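## Task

On the patch panel beneath the switch whose ports have red covers, with ports counted 1 to 24 from the left, take the lead out of port 16. Hang its cord in the nearest ring of the cable manager on the left side of that port; the plug itself may dangle. Do not pull out any other plug, since even easing one outward can fail the task. At the end, every other plug must sit latched in its port with its latch lever raised. Each lead must still be in every manager ring it passes through. No lead may be sharply bent or wrapped around another.

## Robot and tools

Robot: two 6-joint arms, left_arm and right_arm, each with a parallel two-finger gripper. left_arm is the robot's own left, on the +y side; this is not the left side of a camera image. Bases in the scene frame: left_arm at (+0.027, +0.262, +1.331) m and right_arm at (+0.027, -0.262, +1.331) m, both hanging at an angle.

Scene frame: the origin is on the floor at the centre of the robot's foot. +x points forward, +z points up. Reported end_effector_position (m) and end_effector_quat_wxyz are in this frame and can be off by a few cm, more at long reach. end_effector_position is the point between the finger pads, about 1 cm behind the tips. The fingers point along the gripper's +z axis and close along its y axis. The furniture may stand at an angle to the robot.

Row layout (shared by execute_actions and move): one flat list of 14 numbers covering both arms. First come left_arm's waist, shoulder, elbow, wrist pitch, wrist yaw, wrist roll and opening, then the same 7 for right_arm. Always send all 14, even when only one arm moves.
- Joint numbers are offsets in [-1, 1], scaled per joint. 1.0 equals 1.264 rad (waist), 1.32 (shoulder), 1.276 (elbow), 1.83 (wrist pitch), 6.358 (wrist yaw) or 7.625 (wrist roll). They count from the Joint targets reported at the start of the action or move, not from the previous row. Sending 0 re-sends the current targets.
- Opening is absolute: +1 is fully open and -1 is closed. Sending 0 is a half-open command, not 'no change'. To leave a gripper as it is, repeat its present command.
- Joint ranges in rad: waist -2.880 to 2.880, shoulder 0.000 to 3.142, elbow 0.000 to 3.019, wrist pitch -1.693 to 1.571, wrist yaw -1.571 to 1.571, wrist roll -2.094 to 2.094. The real ends can lie ±0.084 rad from these. If a target goes more than 0.084 rad beyond a stated end, the action is refused for both arms. If the first action is refused, the whole call is. When a joint is clipped at its end, the result says "joint sent to its limit".

Tools:
- execute_actions(actions, cameras): actions is a list of actions. Each action has up to 15 rows, one row per 1/30 s control step, and if shorter its last row is held to fill 15 steps. An empty list just returns state and images.
- move(target, speed, blend, opening_speed, blocking, cameras): joint-space paths toward target. target is one 14-number row, or a list of up to 15 rows. Every row is an offset from the same starting Joint targets, not from the row before. All rows together share at most 10 s; anything longer stops short. speed is the top rate of the joint with farthest to go, 0.01 to 2 rad/s (default 0.5), given once or per target. blend (rad) rounds corners between listed targets. opening_speed is at least 0.2 per second on the opening scale; use a value near 0.2 when closing on something fragile. blocking=false returns after about 0.5 s while the move carries on. Paths last at least 0.5 s. They do not avoid obstacles or the other arm, and gripper tips trace curves. The result adds a move: line giving the outcome (done, off_target, moving, held, fault), limits=held if steps were withheld, and each arm's worst joint error above 0.035 rad.
- wait(seconds 0 to 10): lets the scene run with the last commands held.
- stop(): brakes a running move. It needs some distance to do so.
- zoom_image(camera, region [x0,y0,x1,y1] px, at most 504x504): a closer look at the latest image. Cameras are cam_head_left, cam_head_right, cam_left_wrist and cam_right_wrist, each 672x504.
- read_manual(section="licences"): licence text only.
- finished_scene(scene 1 or 2): ends the scene for good. The goal must still hold once the robot lets go.

Result lines:
- Joint positions / Joint velocities: one block per arm. The joints come first (rad, rad/s), then the finger gap (m; 0.094 m is fully open). "within noise" means the arm is still.
- Joint targets: the base that your next offsets count from.
- Tool commands: the current gripper commands.
- grip_measured: finger opening on the command scale. On a held part it reads slightly narrower than the part.
- Joint torques: the whole drive output, including the arm's own weight. They are noisy and biased. Torques 3 and 4 wrap at ±28 N m.
- "joint command not followed": the clearance check changed targets. It does not keep the two arms apart.
- MOTOR HOT: a motor has passed 85 °C. At 100 °C that arm goes limp and drops for 30 to 60 s or more.

Motion limits: each step, a joint's target stays within a lead of its measured angle (0.264 / 0.32 / 0.276 / 0.33 / 0.701 / 1.97 rad). Targets that would move the gripper more than 110 mm from its measured position are scaled back. Large moves therefore take several actions, and very small ones may not start. If an arm is pressing or has been dragged, command targets back past its measured positions.

Cautions:
- Never pull or loosen any plug other than the target one, and keep the other leads in their rings.
- Don't knock anything off the work area or onto the floor.
- Avoid fast contacts and hard presses.
- Avoid any contact between the two arms; a hard one can end the scene.
- Don't let go of parts while they are moving.
- Limit long stretched-out holds, which heat the motors.
- Any arm stop or fault costs time.

Each tool is called after "Emit:" by a JSON object that holds its "name" and its "arguments", one argument or row to a line.

## Session

Emit:
{"name": "execute_actions", "arguments": {
  "actions": []
}}

Scene clock: 0.00 s.
left_arm: end_effector_position=(+0.5611, -0.2355, +1.2432) grip_measured=+1.000 end_effector_quat_wxyz=(+0.358, +0.082, +0.917, -0.156) | right_arm: end_effector_position=(+0.5097, -0.4889, +1.1045) grip_measured=+1.000 end_effector_quat_wxyz=(+0.045, +0.581, +0.784, -0.213)
Joint positions: left_arm=[0.131 2.23 1.363 0.141 -0.356 -0.396 0.094] | right_arm=[-1.247 2.182 1.283 -0.544 0.498 0.982 0.094]
Joint velocities: within noise
Joint torques (N m): no reading
Motor temperatures (°C): left_arm=[31 28 27 30 28 28 28] | right_arm=[28 31 26 25 27 26 30]
Heat: left arm: hottest waist 31 °C; right arm: hottest shoulder 31 °C.
Joint targets: left_arm=[0.133 2.238 1.378 0.144 -0.356 -0.396] | right_arm=[-1.247 2.171 1.298 -0.544 0.498 0.982]
Tool commands: left_gripper/opening=+1.0 right_gripper/opening=+1.0

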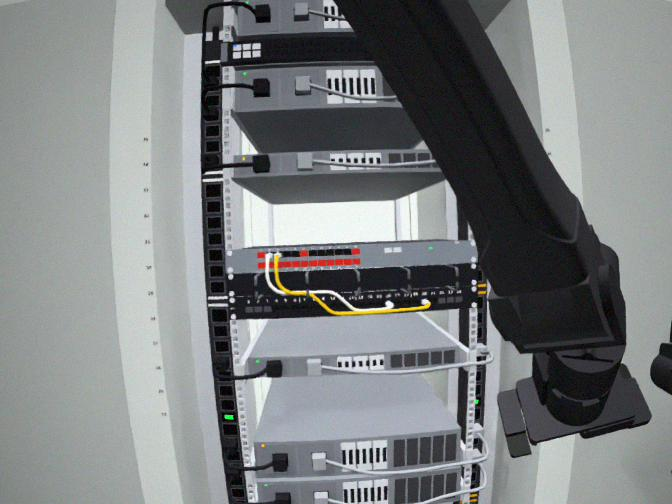

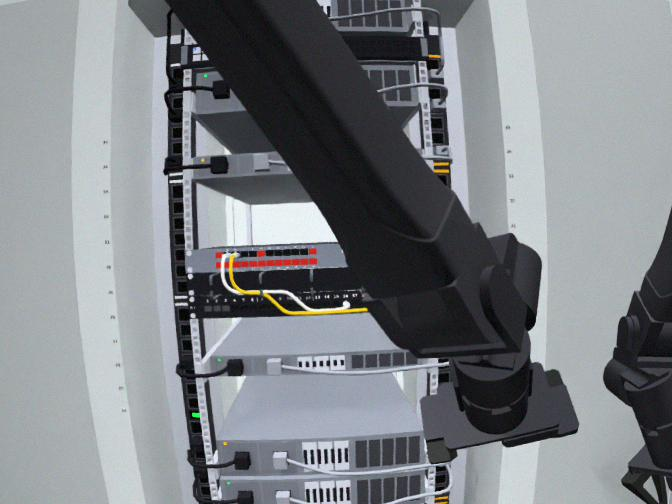

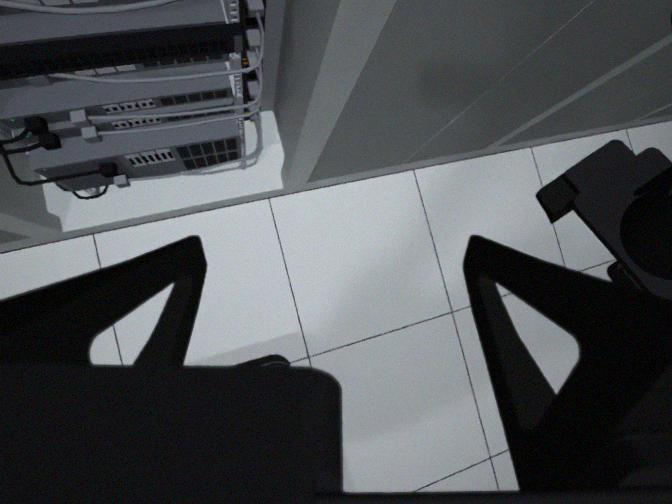

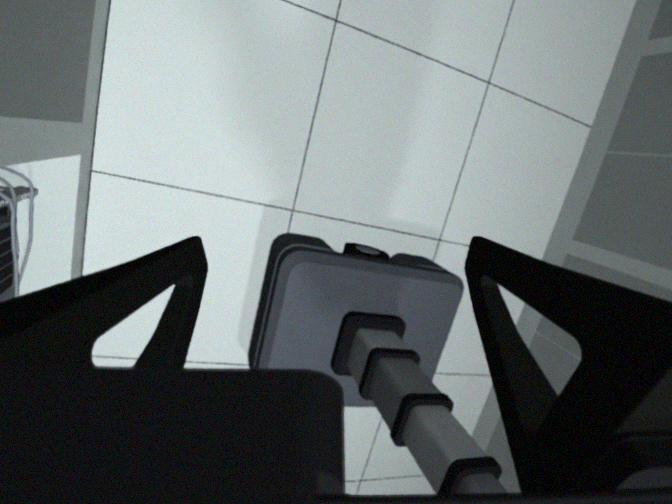

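Emit:
{"name": "zoom_image", "arguments": {
  "camera": "cam_head_left",
  "region": [220, 225, 370, 337]
}}

Emit:
{"name": "zoom_image", "arguments": {
  "camera": "cam_head_left",
  "region": [350, 225, 500, 337]
}}

Emit:
{"name": "zoom_image", "arguments": {
  "camera": "cam_head_right",
  "region": [180, 225, 330, 337]
}}

Scaled by 3.360 from the camera's 672x504 image, which has a finer 960x720 frame.

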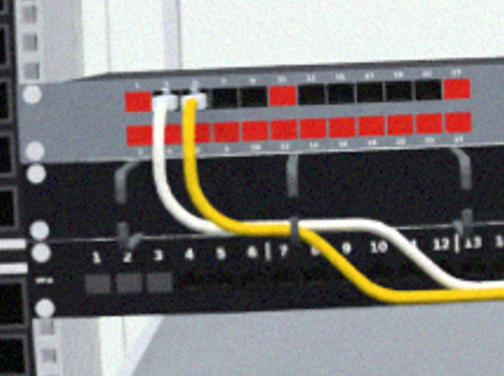

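Scaled by 3.360 from the camera's 672x504 image, which has a finer 960x720 frame.

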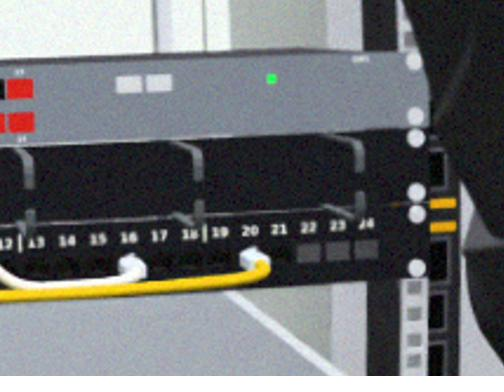

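Scaled by 3.360 from the camera's 672x504 image, which has a finer 960x720 frame.

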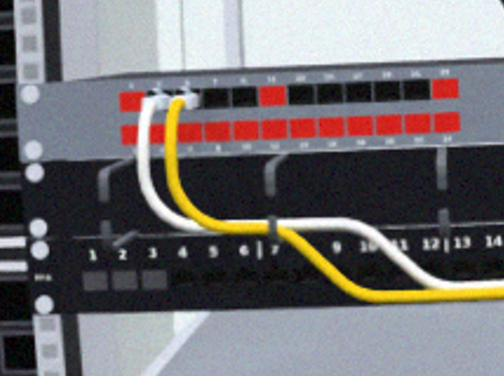

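Emit:
{"name": "move", "arguments": {
  "target": [
    [0,-0.483,-0.139,0,0,0,1,0,0,0,0,0,0,1],
    [0.95,-0.483,-0.139,0,0,0,1,0,0,0,0,0,0,1]
  ],
  "speed": 0.8,
  "blend": [0.2,0]
}}

Scene clock: 7.40 s.
left_arm: end_effector_position=(+0.6707, +0.6068, +1.4920) grip_measured=+1.000 end_effector_quat_wxyz=(-0.521, +0.422, -0.730, -0.133) | right_arm: end_effector_position=(+0.5097, -0.4889, +1.1045) grip_measured=+1.000 end_effector_quat_wxyz=(+0.045, +0.581, +0.784, -0.213)
Joint positions: left_arm=[1.339 1.608 1.21 0.141 -0.356 -0.396 0.094] | right_arm=[-1.247 2.182 1.283 -0.544 0.498 0.982 0.094]
Joint velocities: within noise
Joint torques (N m): left_arm=[-0.21 -14.33 6.68 2.21 -0.02 -0.11] | right_arm=[2.2 -18.55 5.61 0.03 0.36 0.01]
Motor temperatures (°C): left_arm=[31 28 28 30 28 28 28] | right_arm=[28 32 27 25 27 26 30]
Heat: left arm: hottest waist 31 °C; right arm: hottest shoulder 32 °C.
Joint targets: left_arm=[1.333 1.600 1.201 0.144 -0.356 -0.396] | right_arm=[-1.247 2.171 1.298 -0.544 0.498 0.982]
move: done

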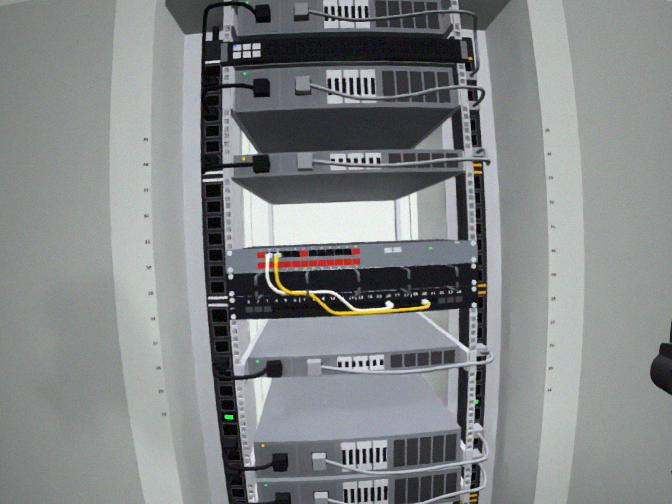

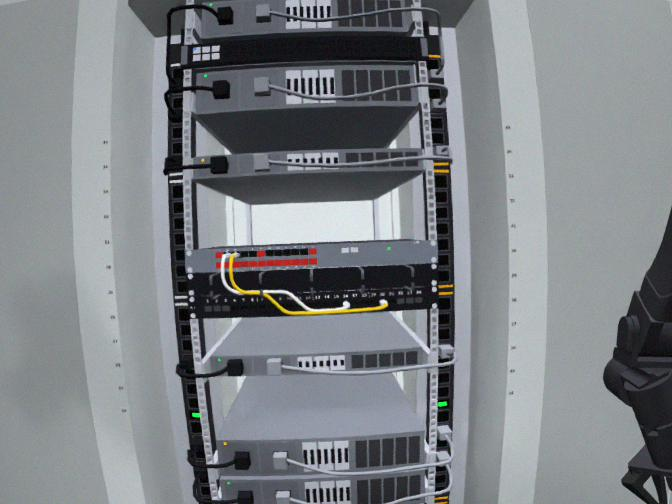

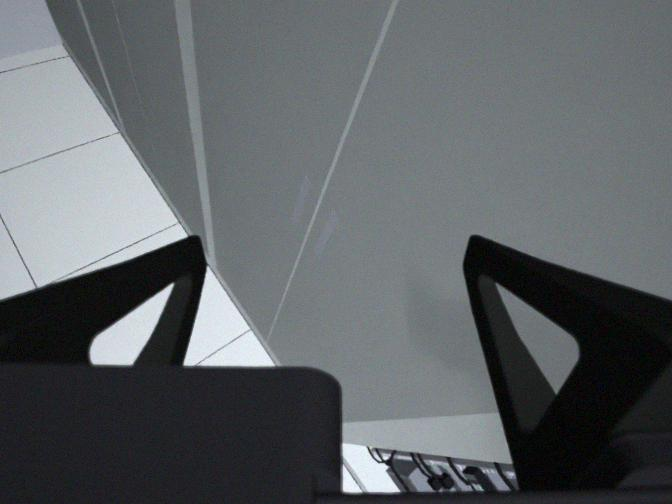

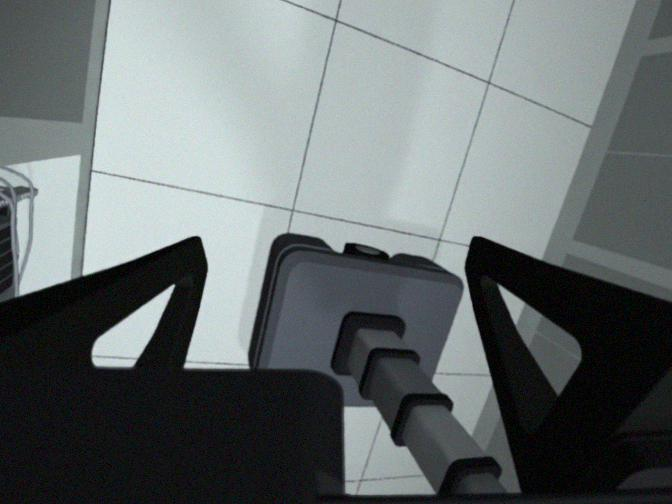

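Emit:
{"name": "move", "arguments": {
  "target": [0,0,0,0,0,0,1,0.472,0.136,-0.429,1.0,0,0.077,1],
  "speed": 0.8
}}

Scene clock: 12.53 s.
left_arm: end_effector_position=(+0.6707, +0.6068, +1.4920) grip_measured=+1.000 end_effector_quat_wxyz=(-0.521, +0.422, -0.730, -0.133) | right_arm: end_effector_position=(+0.5493, -0.1762, +1.1577) grip_measured=+1.000 end_effector_quat_wxyz=(+0.425, +0.636, +0.563, +0.313)
Joint positions: left_arm=[1.339 1.608 1.21 0.141 -0.356 -0.396 0.094] | right_arm=[-0.664 2.342 0.756 1.267 0.498 1.555 0.094]
Joint velocities: within noise
Joint torques (N m): left_arm=[-1.67 -14.68 6.8 2.02 -0.02 -0.09] | right_arm=[4.54 -13.22 -0.05 2.36 0.11 0.04]
Motor temperatures (°C): left_arm=[31 28 28 30 28 28 28] | right_arm=[28 33 27 25 27 26 30]
Heat: left arm: hottest waist 31 °C; right arm: hottest shoulder 33 °C.
Joint targets: left_arm=[1.333 1.600 1.201 0.144 -0.356 -0.396] | right_arm=[-0.650 2.351 0.750 1.286 0.498 1.570]
move: done

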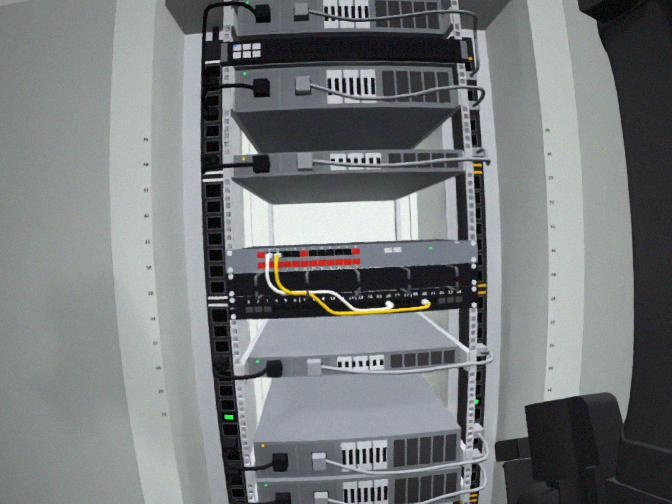

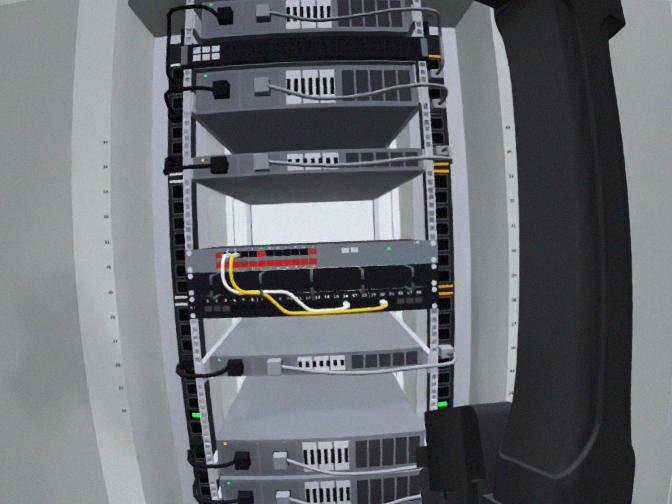

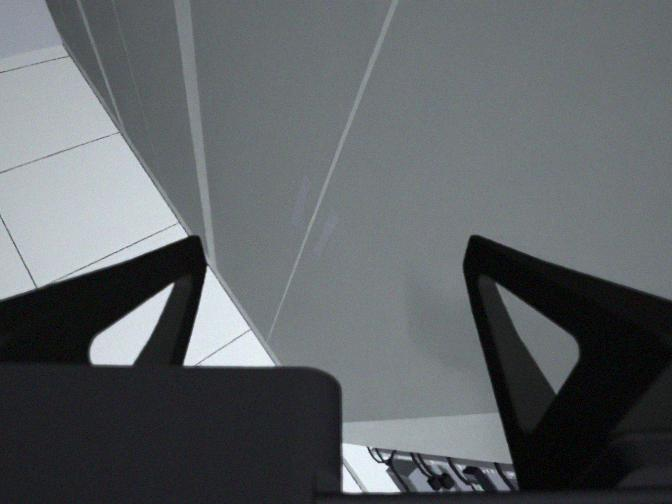

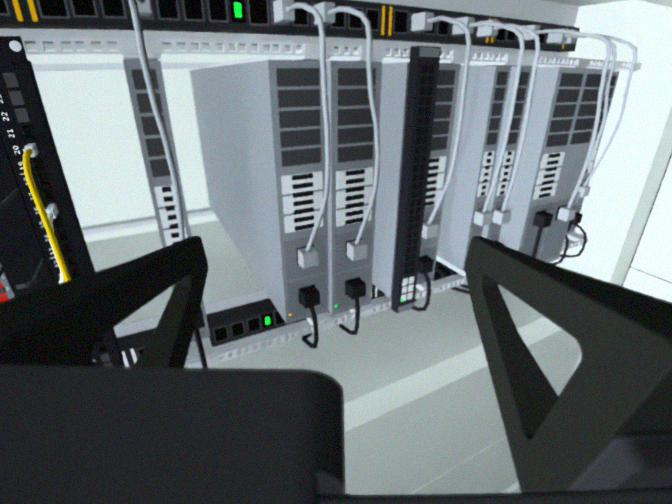

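Emit:
{"name": "move", "arguments": {
  "target": [0,0,0,0,0,0,1,-0.0224,-0.152,0.1564,-0.0321,-0.0122,0,1],
  "speed": 0.5
}}

Emit:
{"name": "zoom_image", "arguments": {
  "camera": "cam_right_wrist",
  "region": [0, 0, 336, 252]
}}

Scene clock: 14.97 s.
left_arm: end_effector_position=(+0.6707, +0.6068, +1.4920) grip_measured=+1.000 end_effector_quat_wxyz=(-0.521, +0.422, -0.730, -0.133) | right_arm: end_effector_position=(+0.6745, -0.1520, +1.2973) grip_measured=+1.000 end_effector_quat_wxyz=(+0.472, +0.594, +0.474, +0.447)
Joint positions: left_arm=[1.339 1.608 1.21 0.141 -0.356 -0.396 0.094] | right_arm=[-0.664 2.153 0.941 1.232 0.423 1.556 0.094]
Joint velocities: within noise
Joint torques (N m): left_arm=[-1.38 -14.33 6.84 2.13 0 -0.01] | right_arm=[2.67 -15.97 4.63 1.5 -0.14 0.03]
Motor temperatures (°C): left_arm=[31 28 28 30 28 28 28] | right_arm=[28 33 27 25 27 26 30]
Heat: left arm: hottest waist 31 °C; right arm: hottest shoulder 33 °C.
Joint targets: left_arm=[1.333 1.600 1.201 0.144 -0.356 -0.396] | right_arm=[-0.678 2.150 0.950 1.227 0.421 1.569]
move: done

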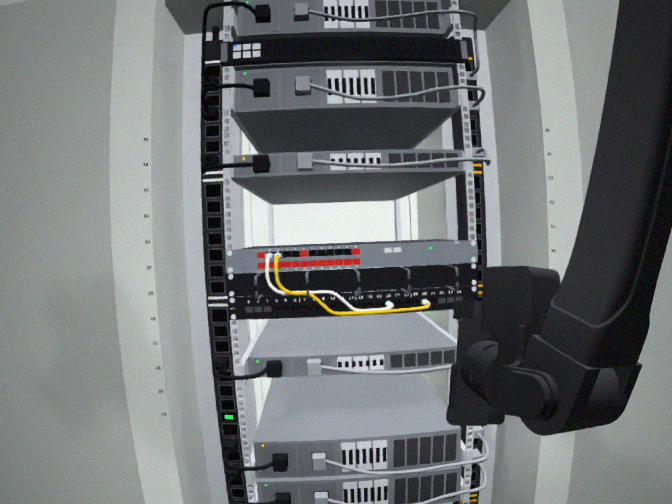

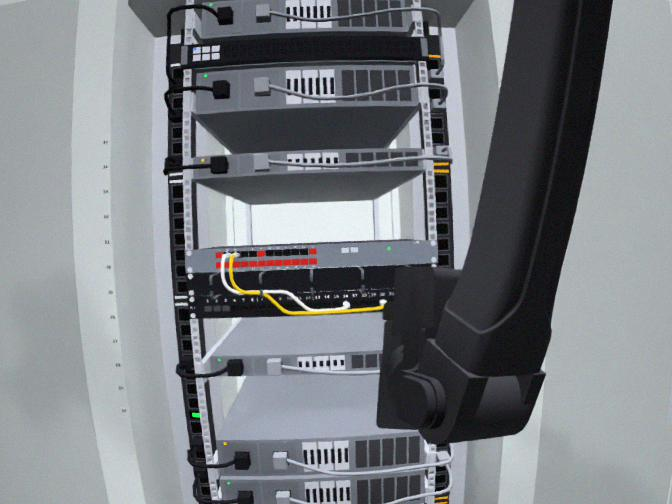

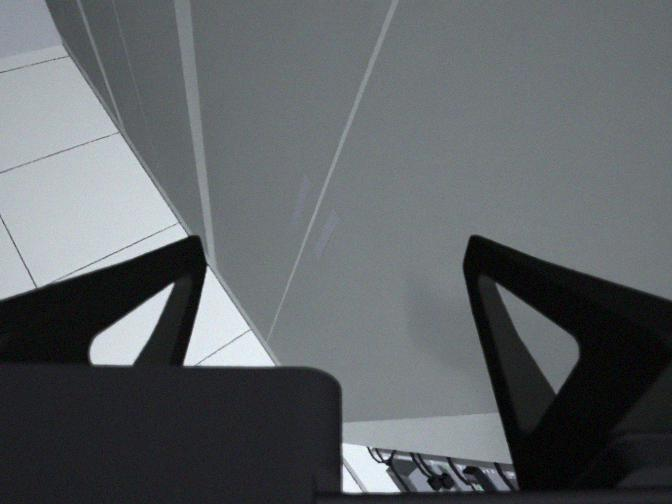

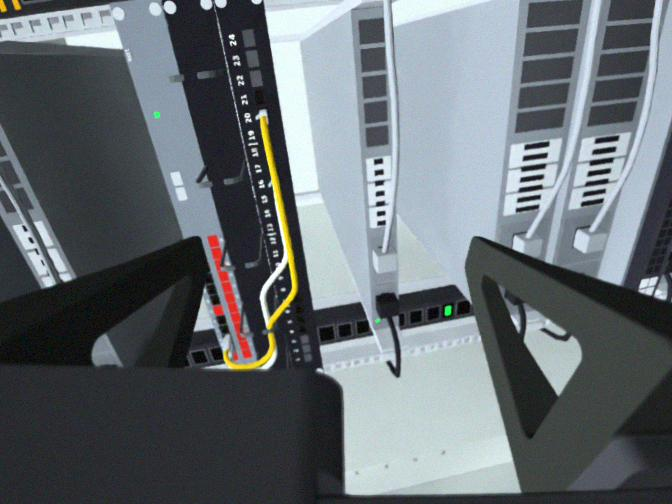

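Scaled by 1.500 from the camera's 672x504 image, which has a finer 960x720 frame.

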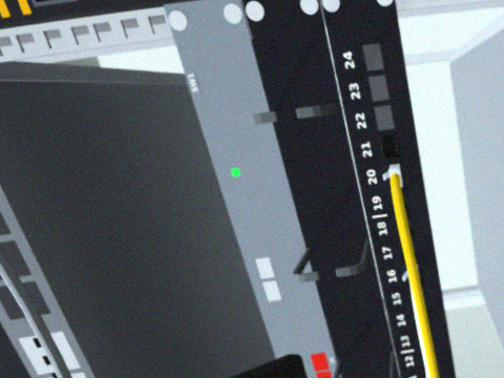

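Emit:
{"name": "zoom_image", "arguments": {
  "camera": "cam_right_wrist",
  "region": [160, 100, 310, 212]
}}

Emit:
{"name": "zoom_image", "arguments": {
  "camera": "cam_right_wrist",
  "region": [200, 200, 350, 312]
}}

Emit:
{"name": "zoom_image", "arguments": {
  "camera": "cam_head_left",
  "region": [310, 245, 450, 350]
}}

Scaled by 3.360 from the camera's 672x504 image, which has a finer 960x720 frame.

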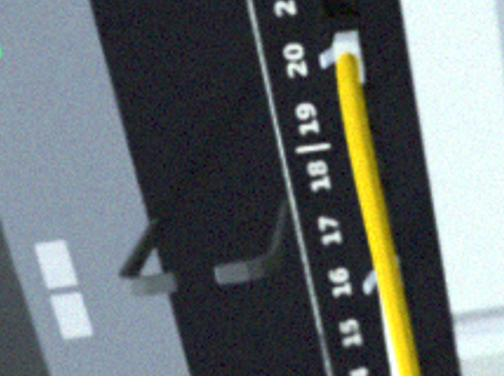

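Scaled by 3.360 from the camera's 672x504 image, which has a finer 960x720 frame.

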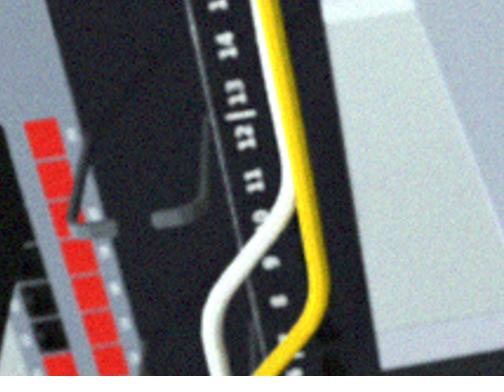

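Scaled by 3.600 from the camera's 672x504 image, which has a finer 960x720 frame.

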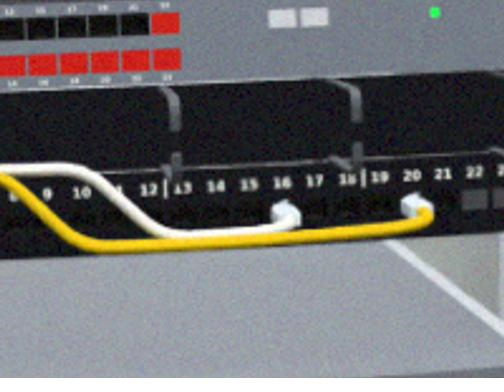

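Emit:
{"name": "move", "arguments": {
  "target": [0,0,0,0,0,0,1,-0.0038,0.1152,0.4045,-0.1248,-0.0272,-0.0203,1],
  "speed": 0.5
}}

Emit:
{"name": "zoom_image", "arguments": {
  "camera": "cam_right_wrist",
  "region": [160, 50, 496, 302]
}}

Scene clock: 19.23 s.
left_arm: end_effector_position=(+0.6707, +0.6068, +1.4920) grip_measured=+1.000 end_effector_quat_wxyz=(-0.521, +0.422, -0.730, -0.133) | right_arm: end_effector_position=(+0.8247, -0.0880, +1.3362) grip_measured=+1.000 end_effector_quat_wxyz=(+0.486, +0.504, +0.508, +0.501)
Joint positions: left_arm=[1.339 1.608 1.21 0.141 -0.356 -0.396 0.094] | right_arm=[-0.664 2.292 1.423 1.004 0.25 1.43 0.094]
Joint velocities: within noise
Joint torques (N m): left_arm=[-1.26 -14.62 6.83 1.88 0.01 -0.12] | right_arm=[2.84 -19.14 10.48 1.51 -0.19 -0.3]
Motor temperatures (°C): left_arm=[31 28 29 30 28 28 28] | right_arm=[28 33 27 26 27 26 30]
Heat: left arm: hottest waist 31 °C; right arm: hottest shoulder 33 °C.
Joint targets: left_arm=[1.333 1.600 1.201 0.144 -0.356 -0.396] | right_arm=[-0.683 2.302 1.466 0.999 0.248 1.415]
move: off_target (right_arm); right_arm: the elbow is farthest, 0.043 rad from its target

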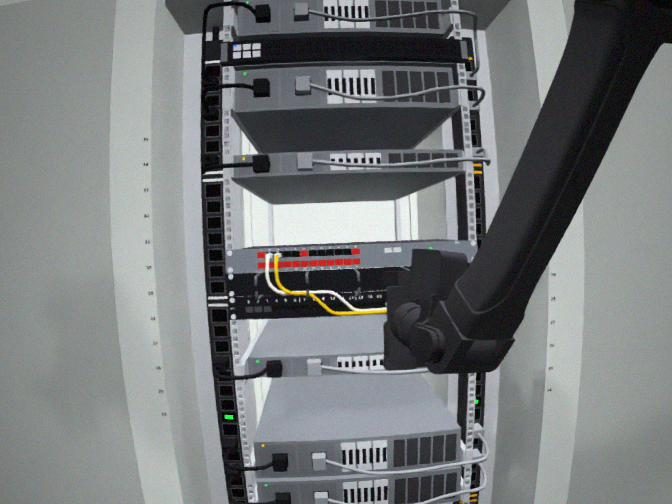

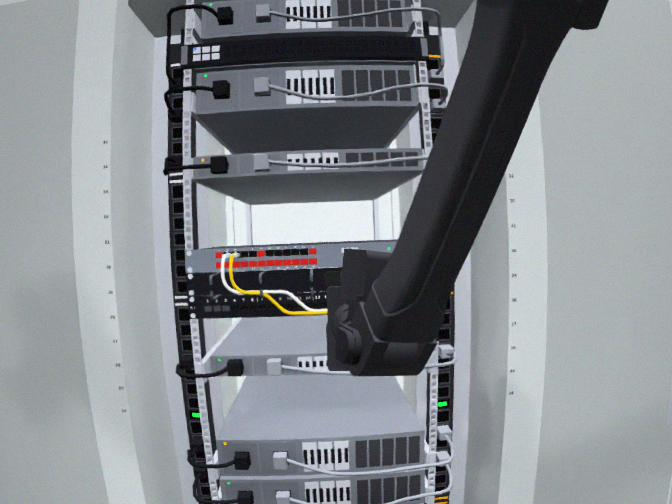

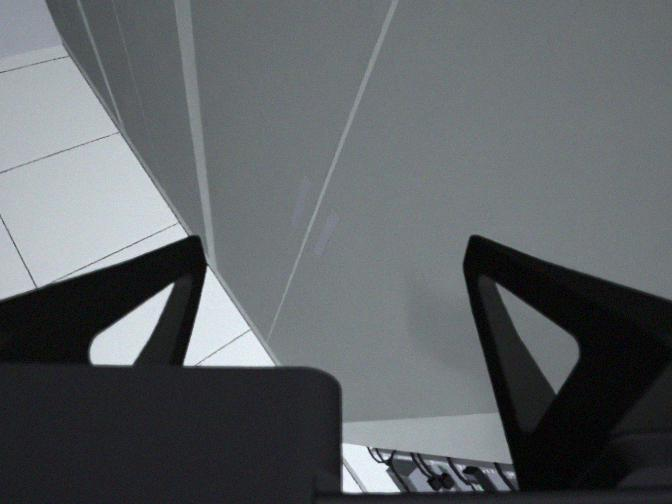

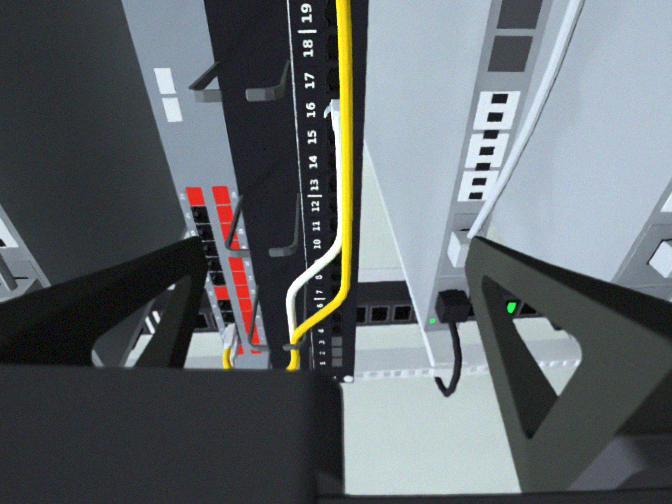

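Scaled by 1.500 from the camera's 672x504 image, which has a finer 960x720 frame.

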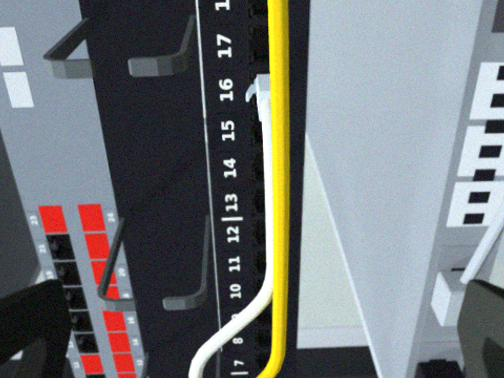

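Emit:
{"name": "move", "arguments": {
  "target": [0,0,0,0,0,0,1,-0.0282,0.0789,0.2084,-0.0893,-0.0056,0.0007,-0.3],
  "speed": 0.25,
  "cameras": ["cam_head_left","cam_right_wrist"]
}}

Emit:
{"name": "zoom_image", "arguments": {
  "camera": "cam_right_wrist",
  "region": [220, 90, 444, 258]
}}

Scene clock: 29.90 s.
left_arm: end_effector_position=(+0.6707, +0.6068, +1.4920) grip_measured=+1.000 end_effector_quat_wxyz=(-0.521, +0.422, -0.730, -0.133) | right_arm: end_effector_position=(+0.8941, -0.0962, +1.3313) grip_measured=-0.298 end_effector_quat_wxyz=(+0.486, +0.504, +0.512, +0.497)
Joint positions: left_arm=[1.339 1.608 1.21 0.141 -0.356 -0.396 0.094] | right_arm=[-0.702 2.395 1.679 0.841 0.215 1.429 0.033]
Joint velocities: within noise
Joint torques (N m): left_arm=[-0.73 -14.33 6.78 2.09 -0.02 -0.13] | right_arm=[3.25 -21.07 12.36 1.51 -0.19 -0.21]
Motor temperatures (°C): left_arm=[31 29 29 30 28 28 28] | right_arm=[28 33 28 26 27 26 30]
Heat: left arm: hottest waist 31 °C; right arm: hottest shoulder 33 °C.
Joint targets: left_arm=[1.333 1.600 1.201 0.144 -0.356 -0.396] | right_arm=[-0.718 2.407 1.732 0.836 0.212 1.420]
move: off_target (right_arm); right_arm: the elbow is farthest, 0.053 rad from its target
Images, in order (width x height): cam_head_left 672x504, cam_right_wrist 672x504.

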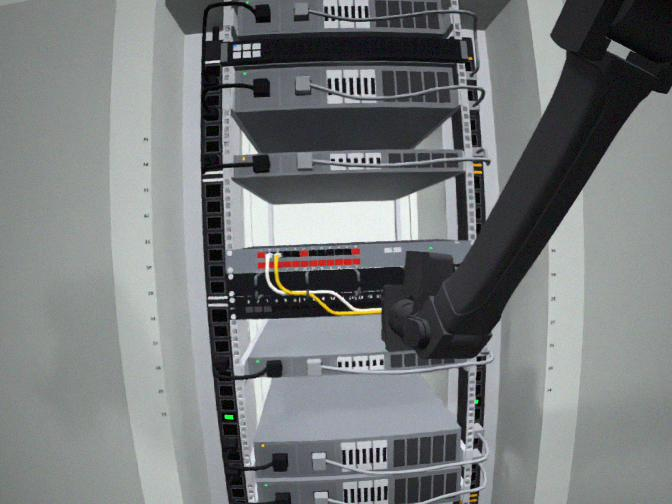

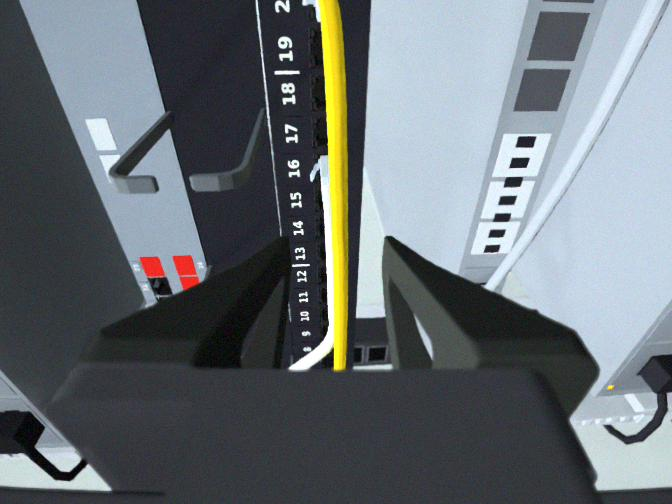

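Scaled by 2.250 from the camera's 672x504 image, which has a finer 960x720 frame.

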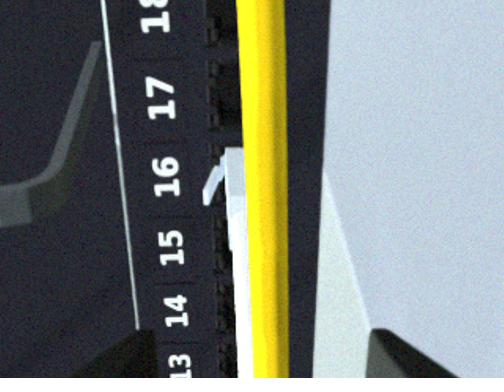

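Emit:
{"name": "zoom_image", "arguments": {
  "camera": "cam_head_left",
  "region": [340, 270, 400, 330]
}}

Emit:
{"name": "execute_actions", "arguments": {
  "actions": [],
  "cameras": ["cam_head_right"]
}}

Emit:
{"name": "zoom_image", "arguments": {
  "camera": "cam_head_right",
  "region": [250, 270, 350, 330]
}}

Scaled by 8.400 from the camera's 672x504 image, which has a finer 960x720 frame.

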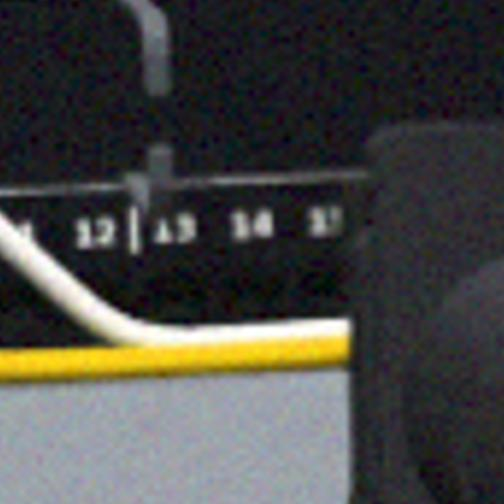

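Scene clock: 30.10 s.
left_arm: end_effector_position=(+0.6707, +0.6068, +1.4920) grip_measured=+1.000 end_effector_quat_wxyz=(-0.521, +0.422, -0.730, -0.133) | right_arm: end_effector_position=(+0.8942, -0.0961, +1.3311) grip_measured=-0.298 end_effector_quat_wxyz=(+0.486, +0.504, +0.512, +0.497)
Joint positions: left_arm=[1.339 1.608 1.21 0.141 -0.356 -0.396 0.094] | right_arm=[-0.702 2.395 1.679 0.841 0.215 1.429 0.033]
Joint velocities: within noise
Joint torques (N m): left_arm=[-1.38 -14.8 6.75 2.07 -0.05 -0.11] | right_arm=[3.14 -21.3 12.41 1.55 -0.18 -0.23]
Motor temperatures (°C): left_arm=[31 29 29 30 28 28 28] | right_arm=[28 33 28 26 27 26 30]
Heat: left arm: hottest waist 31 °C; right arm: hottest shoulder 33 °C.
Joint targets: left_arm=[1.333 1.600 1.201 0.144 -0.356 -0.396] | right_arm=[-0.718 2.406 1.732 0.835 0.212 1.420]
Tool commands: left_gripper/opening=+1.0 right_gripper/opening=-0.3
Images, in order (width x height): cam_head_right 672x504.

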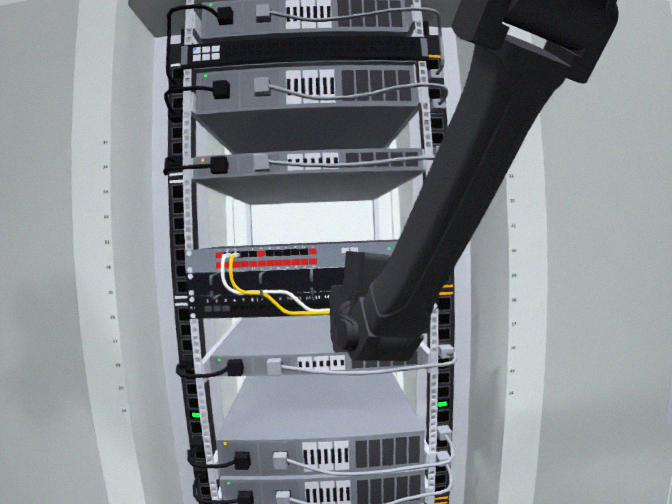

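Scaled by 5.040 from the camera's 672x504 image, which has a finer 960x720 frame.

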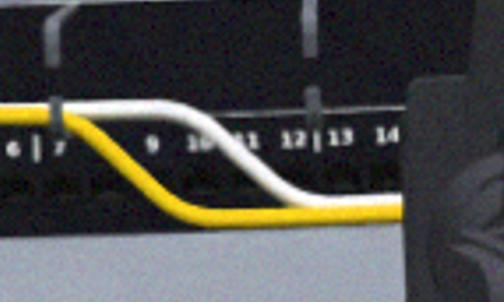

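Emit:
{"name": "move", "arguments": {
  "target": [0,0,0,0,0,0,1,0.0215,-0.1689,-0.2032,0.0206,0.0044,-0.2068,-0.3],
  "speed": 0.8,
  "cameras": ["cam_right_wrist"]
}}

Emit:
{"name": "zoom_image", "arguments": {
  "camera": "cam_right_wrist",
  "region": [160, 60, 496, 312]
}}

Scene clock: 38.17 s.
left_arm: end_effector_position=(+0.6707, +0.6068, +1.4920) grip_measured=+1.000 end_effector_quat_wxyz=(-0.521, +0.422, -0.730, -0.133) | right_arm: end_effector_position=(+0.8540, -0.1168, +1.3778) grip_measured=-0.298 end_effector_quat_wxyz=(+0.688, +0.000, +0.725, -0.001)
Joint positions: left_arm=[1.339 1.608 1.21 0.141 -0.356 -0.396 0.094] | right_arm=[-0.702 2.217 1.473 0.854 0.238 -0.142 0.033]
Joint velocities: within noise
Joint torques (N m): left_arm=[-1.61 -14.56 6.91 2.04 -0.06 -0.09] | right_arm=[5.3 -23.06 7.58 2.62 0.03 -0.17]
Motor temperatures (°C): left_arm=[31 29 30 30 28 28 28] | right_arm=[28 33 30 26 27 26 30]
Heat: left arm: hottest waist 31 °C; right arm: hottest shoulder 33 °C.
Joint targets: left_arm=[1.333 1.600 1.201 0.144 -0.356 -0.396] | right_arm=[-0.691 2.184 1.472 0.873 0.240 -0.157]
move: done
Images, in order (width x height): cam_right_wrist 672x504.

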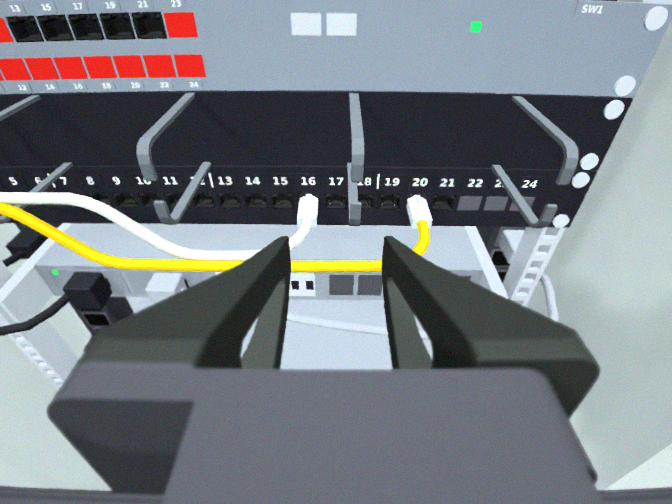

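Scaled by 1.500 from the camera's 672x504 image, which has a finer 960x720 frame.

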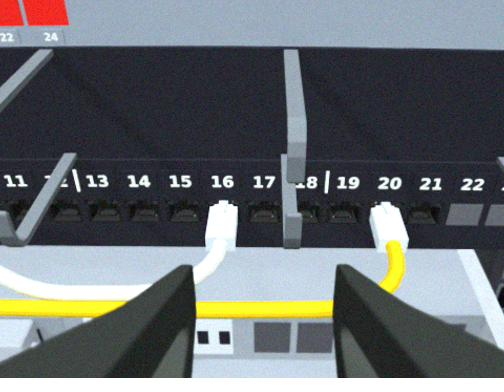

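Emit:
{"name": "move", "arguments": {
  "target": [0,0,0,0,0,0,1,0.0281,0.22,0.1636,0.1922,0.037,0.1902,-0.915],
  "speed": 0.6,
  "cameras": ["cam_right_wrist"]
}}

Emit:
{"name": "zoom_image", "arguments": {
  "camera": "cam_right_wrist",
  "region": [160, 60, 496, 312]
}}

Scene clock: 46.93 s.
left_arm: end_effector_position=(+0.6707, +0.6068, +1.4920) grip_measured=+1.000 end_effector_quat_wxyz=(-0.521, +0.422, -0.730, -0.133) | right_arm: end_effector_position=(+0.8566, -0.1282, +1.3311) grip_measured=-0.913 end_effector_quat_wxyz=(+0.610, +0.508, +0.408, +0.451)
Joint positions: left_arm=[1.339 1.608 1.21 0.141 -0.356 -0.396 0.094] | right_arm=[-0.679 2.466 1.635 1.206 0.473 1.279 0.004]
Joint velocities: within noise
Joint torques (N m): left_arm=[-0.85 -14.68 6.63 1.99 0.03 -0.08] | right_arm=[6.89 -20.72 10.77 2.32 -0.07 0.05]
Motor temperatures (°C): left_arm=[31 30 30 30 28 28 28] | right_arm=[28 34 30 26 27 26 29]
Heat: left arm: hottest waist 31 °C; right arm: hottest shoulder 34 °C.
Joint targets: left_arm=[1.333 1.600 1.201 0.144 -0.356 -0.396] | right_arm=[-0.656 2.474 1.681 1.225 0.475 1.293]
move: off_target (right_arm); right_arm: the elbow is farthest, 0.046 rad from its target
Images, in order (width x height): cam_right_wrist 672x504.

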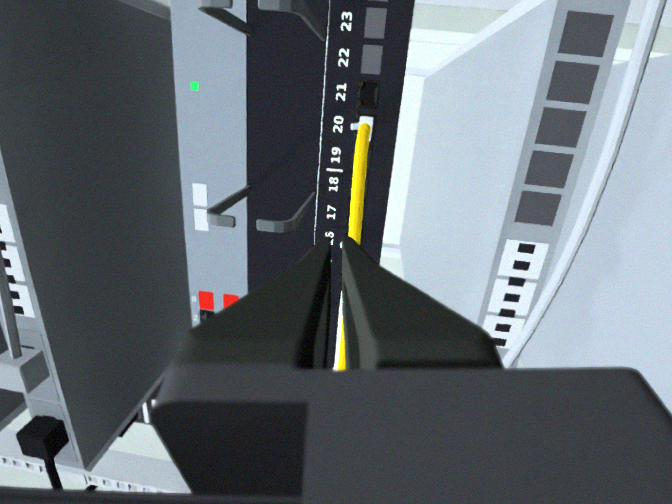

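Scaled by 1.500 from the camera's 672x504 image, which has a finer 960x720 frame.

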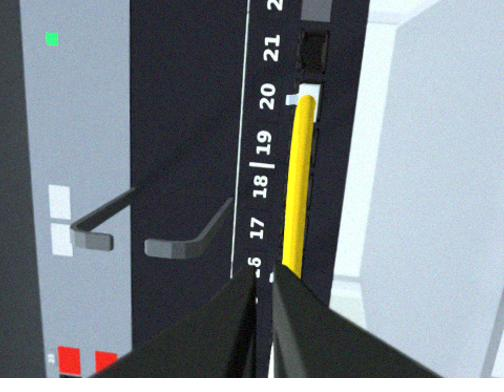

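Emit:
{"name": "move", "arguments": {
  "target": [0,0,0,0,0,0,1,0.0177,0.0064,0.0384,0.0104,0,0.0016,-0.915],
  "speed": 0.2,
  "cameras": []
}}

Scene clock: 51.40 s.
left_arm: end_effector_position=(+0.6707, +0.6068, +1.4920) grip_measured=+1.000 end_effector_quat_wxyz=(-0.521, +0.422, -0.730, -0.133) | right_arm: end_effector_position=(+0.8631, -0.1064, +1.3556) grip_measured=-0.913 end_effector_quat_wxyz=(+0.610, +0.499, +0.386, +0.480)
Joint positions: left_arm=[1.339 1.608 1.21 0.141 -0.356 -0.396 0.094] | right_arm=[-0.651 2.472 1.684 1.226 0.474 1.291 0.004]
Joint velocities: within noise
Joint torques (N m): left_arm=[-1.08 -13.8 6.79 2.02 0.04 -0.06] | right_arm=[6.77 -20.66 11.18 2.22 -0.1 0.04]
Motor temperatures (°C): left_arm=[31 30 30 30 28 28 28] | right_arm=[28 35 31 26 27 26 29]
Heat: left arm: hottest waist 31 °C; right arm: hottest shoulder 35 °C.
Joint targets: left_arm=[1.333 1.600 1.201 0.144 -0.356 -0.396] | right_arm=[-0.633 2.483 1.730 1.244 0.476 1.305]
move: off_target (right_arm); right_arm: the elbow is farthest, 0.046 rad from its target
No camera images: "cameras" was empty.

Emit:
{"name": "move", "arguments": {
  "target": [0,0,0,0,0,0,1,-0.0171,0.0614,0.1513,-0.0661,-0.0022,0.0004,-0.915],
  "speed": 0.15,
  "cameras": ["cam_right_wrist"]
}}

Emit:
{"name": "zoom_image", "arguments": {
  "camera": "cam_right_wrist",
  "region": [252, 150, 420, 276]
}}

Scene clock: 53.37 s.
left_arm: end_effector_position=(+0.6707, +0.6068, +1.4920) grip_measured=+1.000 end_effector_quat_wxyz=(-0.521, +0.422, -0.730, -0.133) | right_arm: end_effector_position=(+0.9018, -0.0937, +1.3557) grip_measured=-0.913 end_effector_quat_wxyz=(+0.609, +0.496, +0.383, +0.486)
Joint positions: left_arm=[1.339 1.608 1.21 0.141 -0.356 -0.396 0.094] | right_arm=[-0.651 2.552 1.87 1.129 0.464 1.295 0.004]
Joint velocities: within noise
Joint torques (N m): left_arm=[-0.91 -14.86 6.82 2.06 0 -0.12] | right_arm=[4.6 -21.95 12.51 1.21 -0.3 0.06]
Motor temperatures (°C): left_arm=[31 30 30 30 28 28 28] | right_arm=[28 35 31 26 27 26 29]
Heat: left arm: hottest waist 31 °C; right arm: hottest shoulder 35 °C.
Joint targets: left_arm=[1.333 1.600 1.201 0.144 -0.356 -0.396] | right_arm=[-0.655 2.564 1.923 1.123 0.461 1.309]
move: off_target (right_arm); right_arm: the elbow is farthest, 0.053 rad from its target
Images, in order (width x height): cam_right_wrist 672x504.

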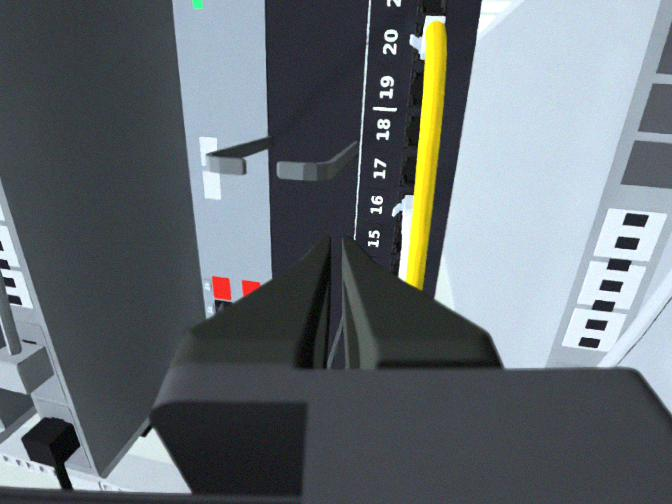

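Scaled by 3.000 from the camera's 672x504 image, which has a finer 960x720 frame.

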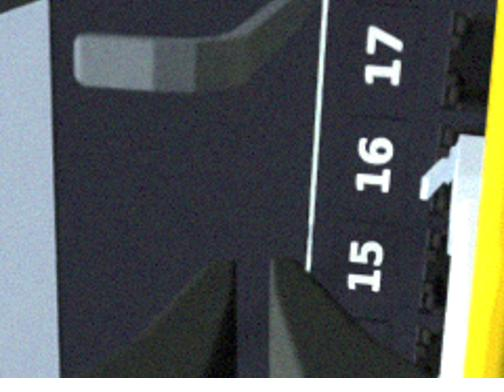

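Emit:
{"name": "move", "arguments": {
  "target": [0,0,0,0,0,0,1,-0.0261,0.0239,0.0321,-0.0051,0,0,-0.915],
  "speed": 0.1,
  "cameras": ["cam_right_wrist"]
}}

Emit:
{"name": "zoom_image", "arguments": {
  "camera": "cam_right_wrist",
  "region": [252, 150, 476, 318]
}}

Scene clock: 55.13 s.
left_arm: end_effector_position=(+0.6707, +0.6068, +1.4920) grip_measured=+1.000 end_effector_quat_wxyz=(-0.521, +0.422, -0.730, -0.133) | right_arm: end_effector_position=(+0.9108, -0.1115, +1.3418) grip_measured=-0.913 end_effector_quat_wxyz=(+0.615, +0.500, +0.380, +0.477)
Joint positions: left_arm=[1.339 1.608 1.21 0.141 -0.356 -0.396 0.094] | right_arm=[-0.675 2.586 1.912 1.119 0.464 1.295 0.004]
Joint velocities: within noise
Joint torques (N m): left_arm=[-0.91 -13.86 6.78 2.06 0 -0.09] | right_arm=[3.78 -22.3 12.51 1.32 -0.27 0.04]
Motor temperatures (°C): left_arm=[31 30 30 30 28 28 28] | right_arm=[28 35 32 26 27 26 29]
Heat: left arm: hottest waist 31 °C; right arm: hottest shoulder 35 °C.
Joint targets: left_arm=[1.333 1.600 1.201 0.144 -0.356 -0.396] | right_arm=[-0.688 2.595 1.964 1.114 0.462 1.309]
move: off_target (right_arm); right_arm: the elbow is farthest, 0.052 rad from its target
Images, in order (width x height): cam_right_wrist 672x504.

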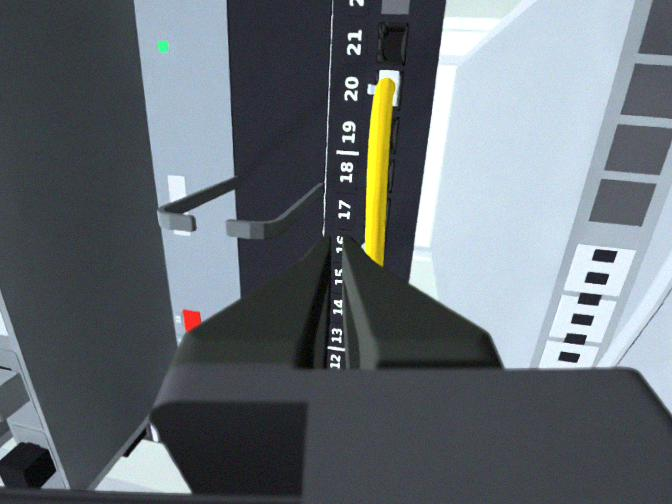

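Scaled by 2.250 from the camera's 672x504 image, which has a finer 960x720 frame.

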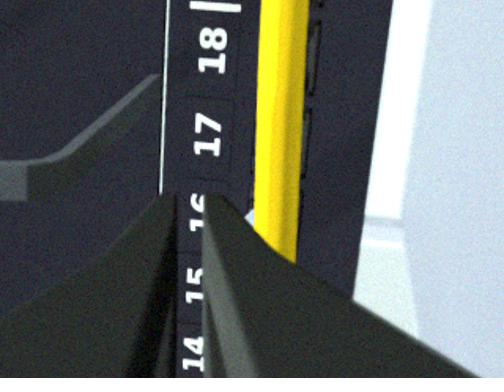

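Emit:
{"name": "move", "arguments": {
  "target": [0,0,0,0,0,0,1,0,0.0295,0.036,-0.0038,0,0,-0.915],
  "speed": 0.1,
  "cameras": ["cam_right_wrist"]
}}

Emit:
{"name": "zoom_image", "arguments": {
  "camera": "cam_right_wrist",
  "region": [252, 150, 476, 318]
}}

Scene clock: 56.90 s.
left_arm: end_effector_position=(+0.6707, +0.6068, +1.4920) grip_measured=+1.000 end_effector_quat_wxyz=(-0.521, +0.422, -0.730, -0.133) | right_arm: end_effector_position=(+0.9164, -0.1087, +1.3337) grip_measured=-0.913 end_effector_quat_wxyz=(+0.616, +0.499, +0.377, +0.479)
Joint positions: left_arm=[1.339 1.608 1.21 0.141 -0.356 -0.396 0.094] | right_arm=[-0.675 2.621 1.96 1.114 0.464 1.295 0.004]
Joint velocities: within noise
Joint torques (N m): left_arm=[-1.55 -14.15 6.78 2.02 -0.03 -0.09] | right_arm=[4.13 -22.71 12.41 1.16 -0.26 0.03]
Motor temperatures (°C): left_arm=[31 30 30 30 28 28 28] | right_arm=[28 35 32 26 27 26 29]
Heat: left arm: hottest waist 31 °C; right arm: hottest shoulder 35 °C.
Joint targets: left_arm=[1.333 1.600 1.201 0.144 -0.356 -0.396] | right_arm=[-0.688 2.634 2.010 1.107 0.461 1.309]
move: off_target (right_arm); right_arm: the elbow is farthest, 0.050 rad from its target
Images, in order (width x height): cam_right_wrist 672x504.

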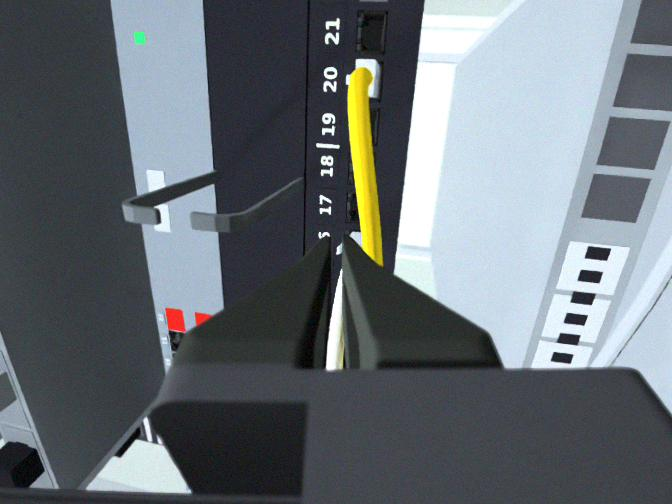

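Scaled by 2.250 from the camera's 672x504 image, which has a finer 960x720 frame.

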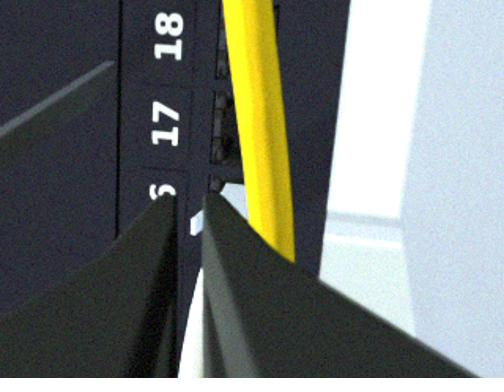

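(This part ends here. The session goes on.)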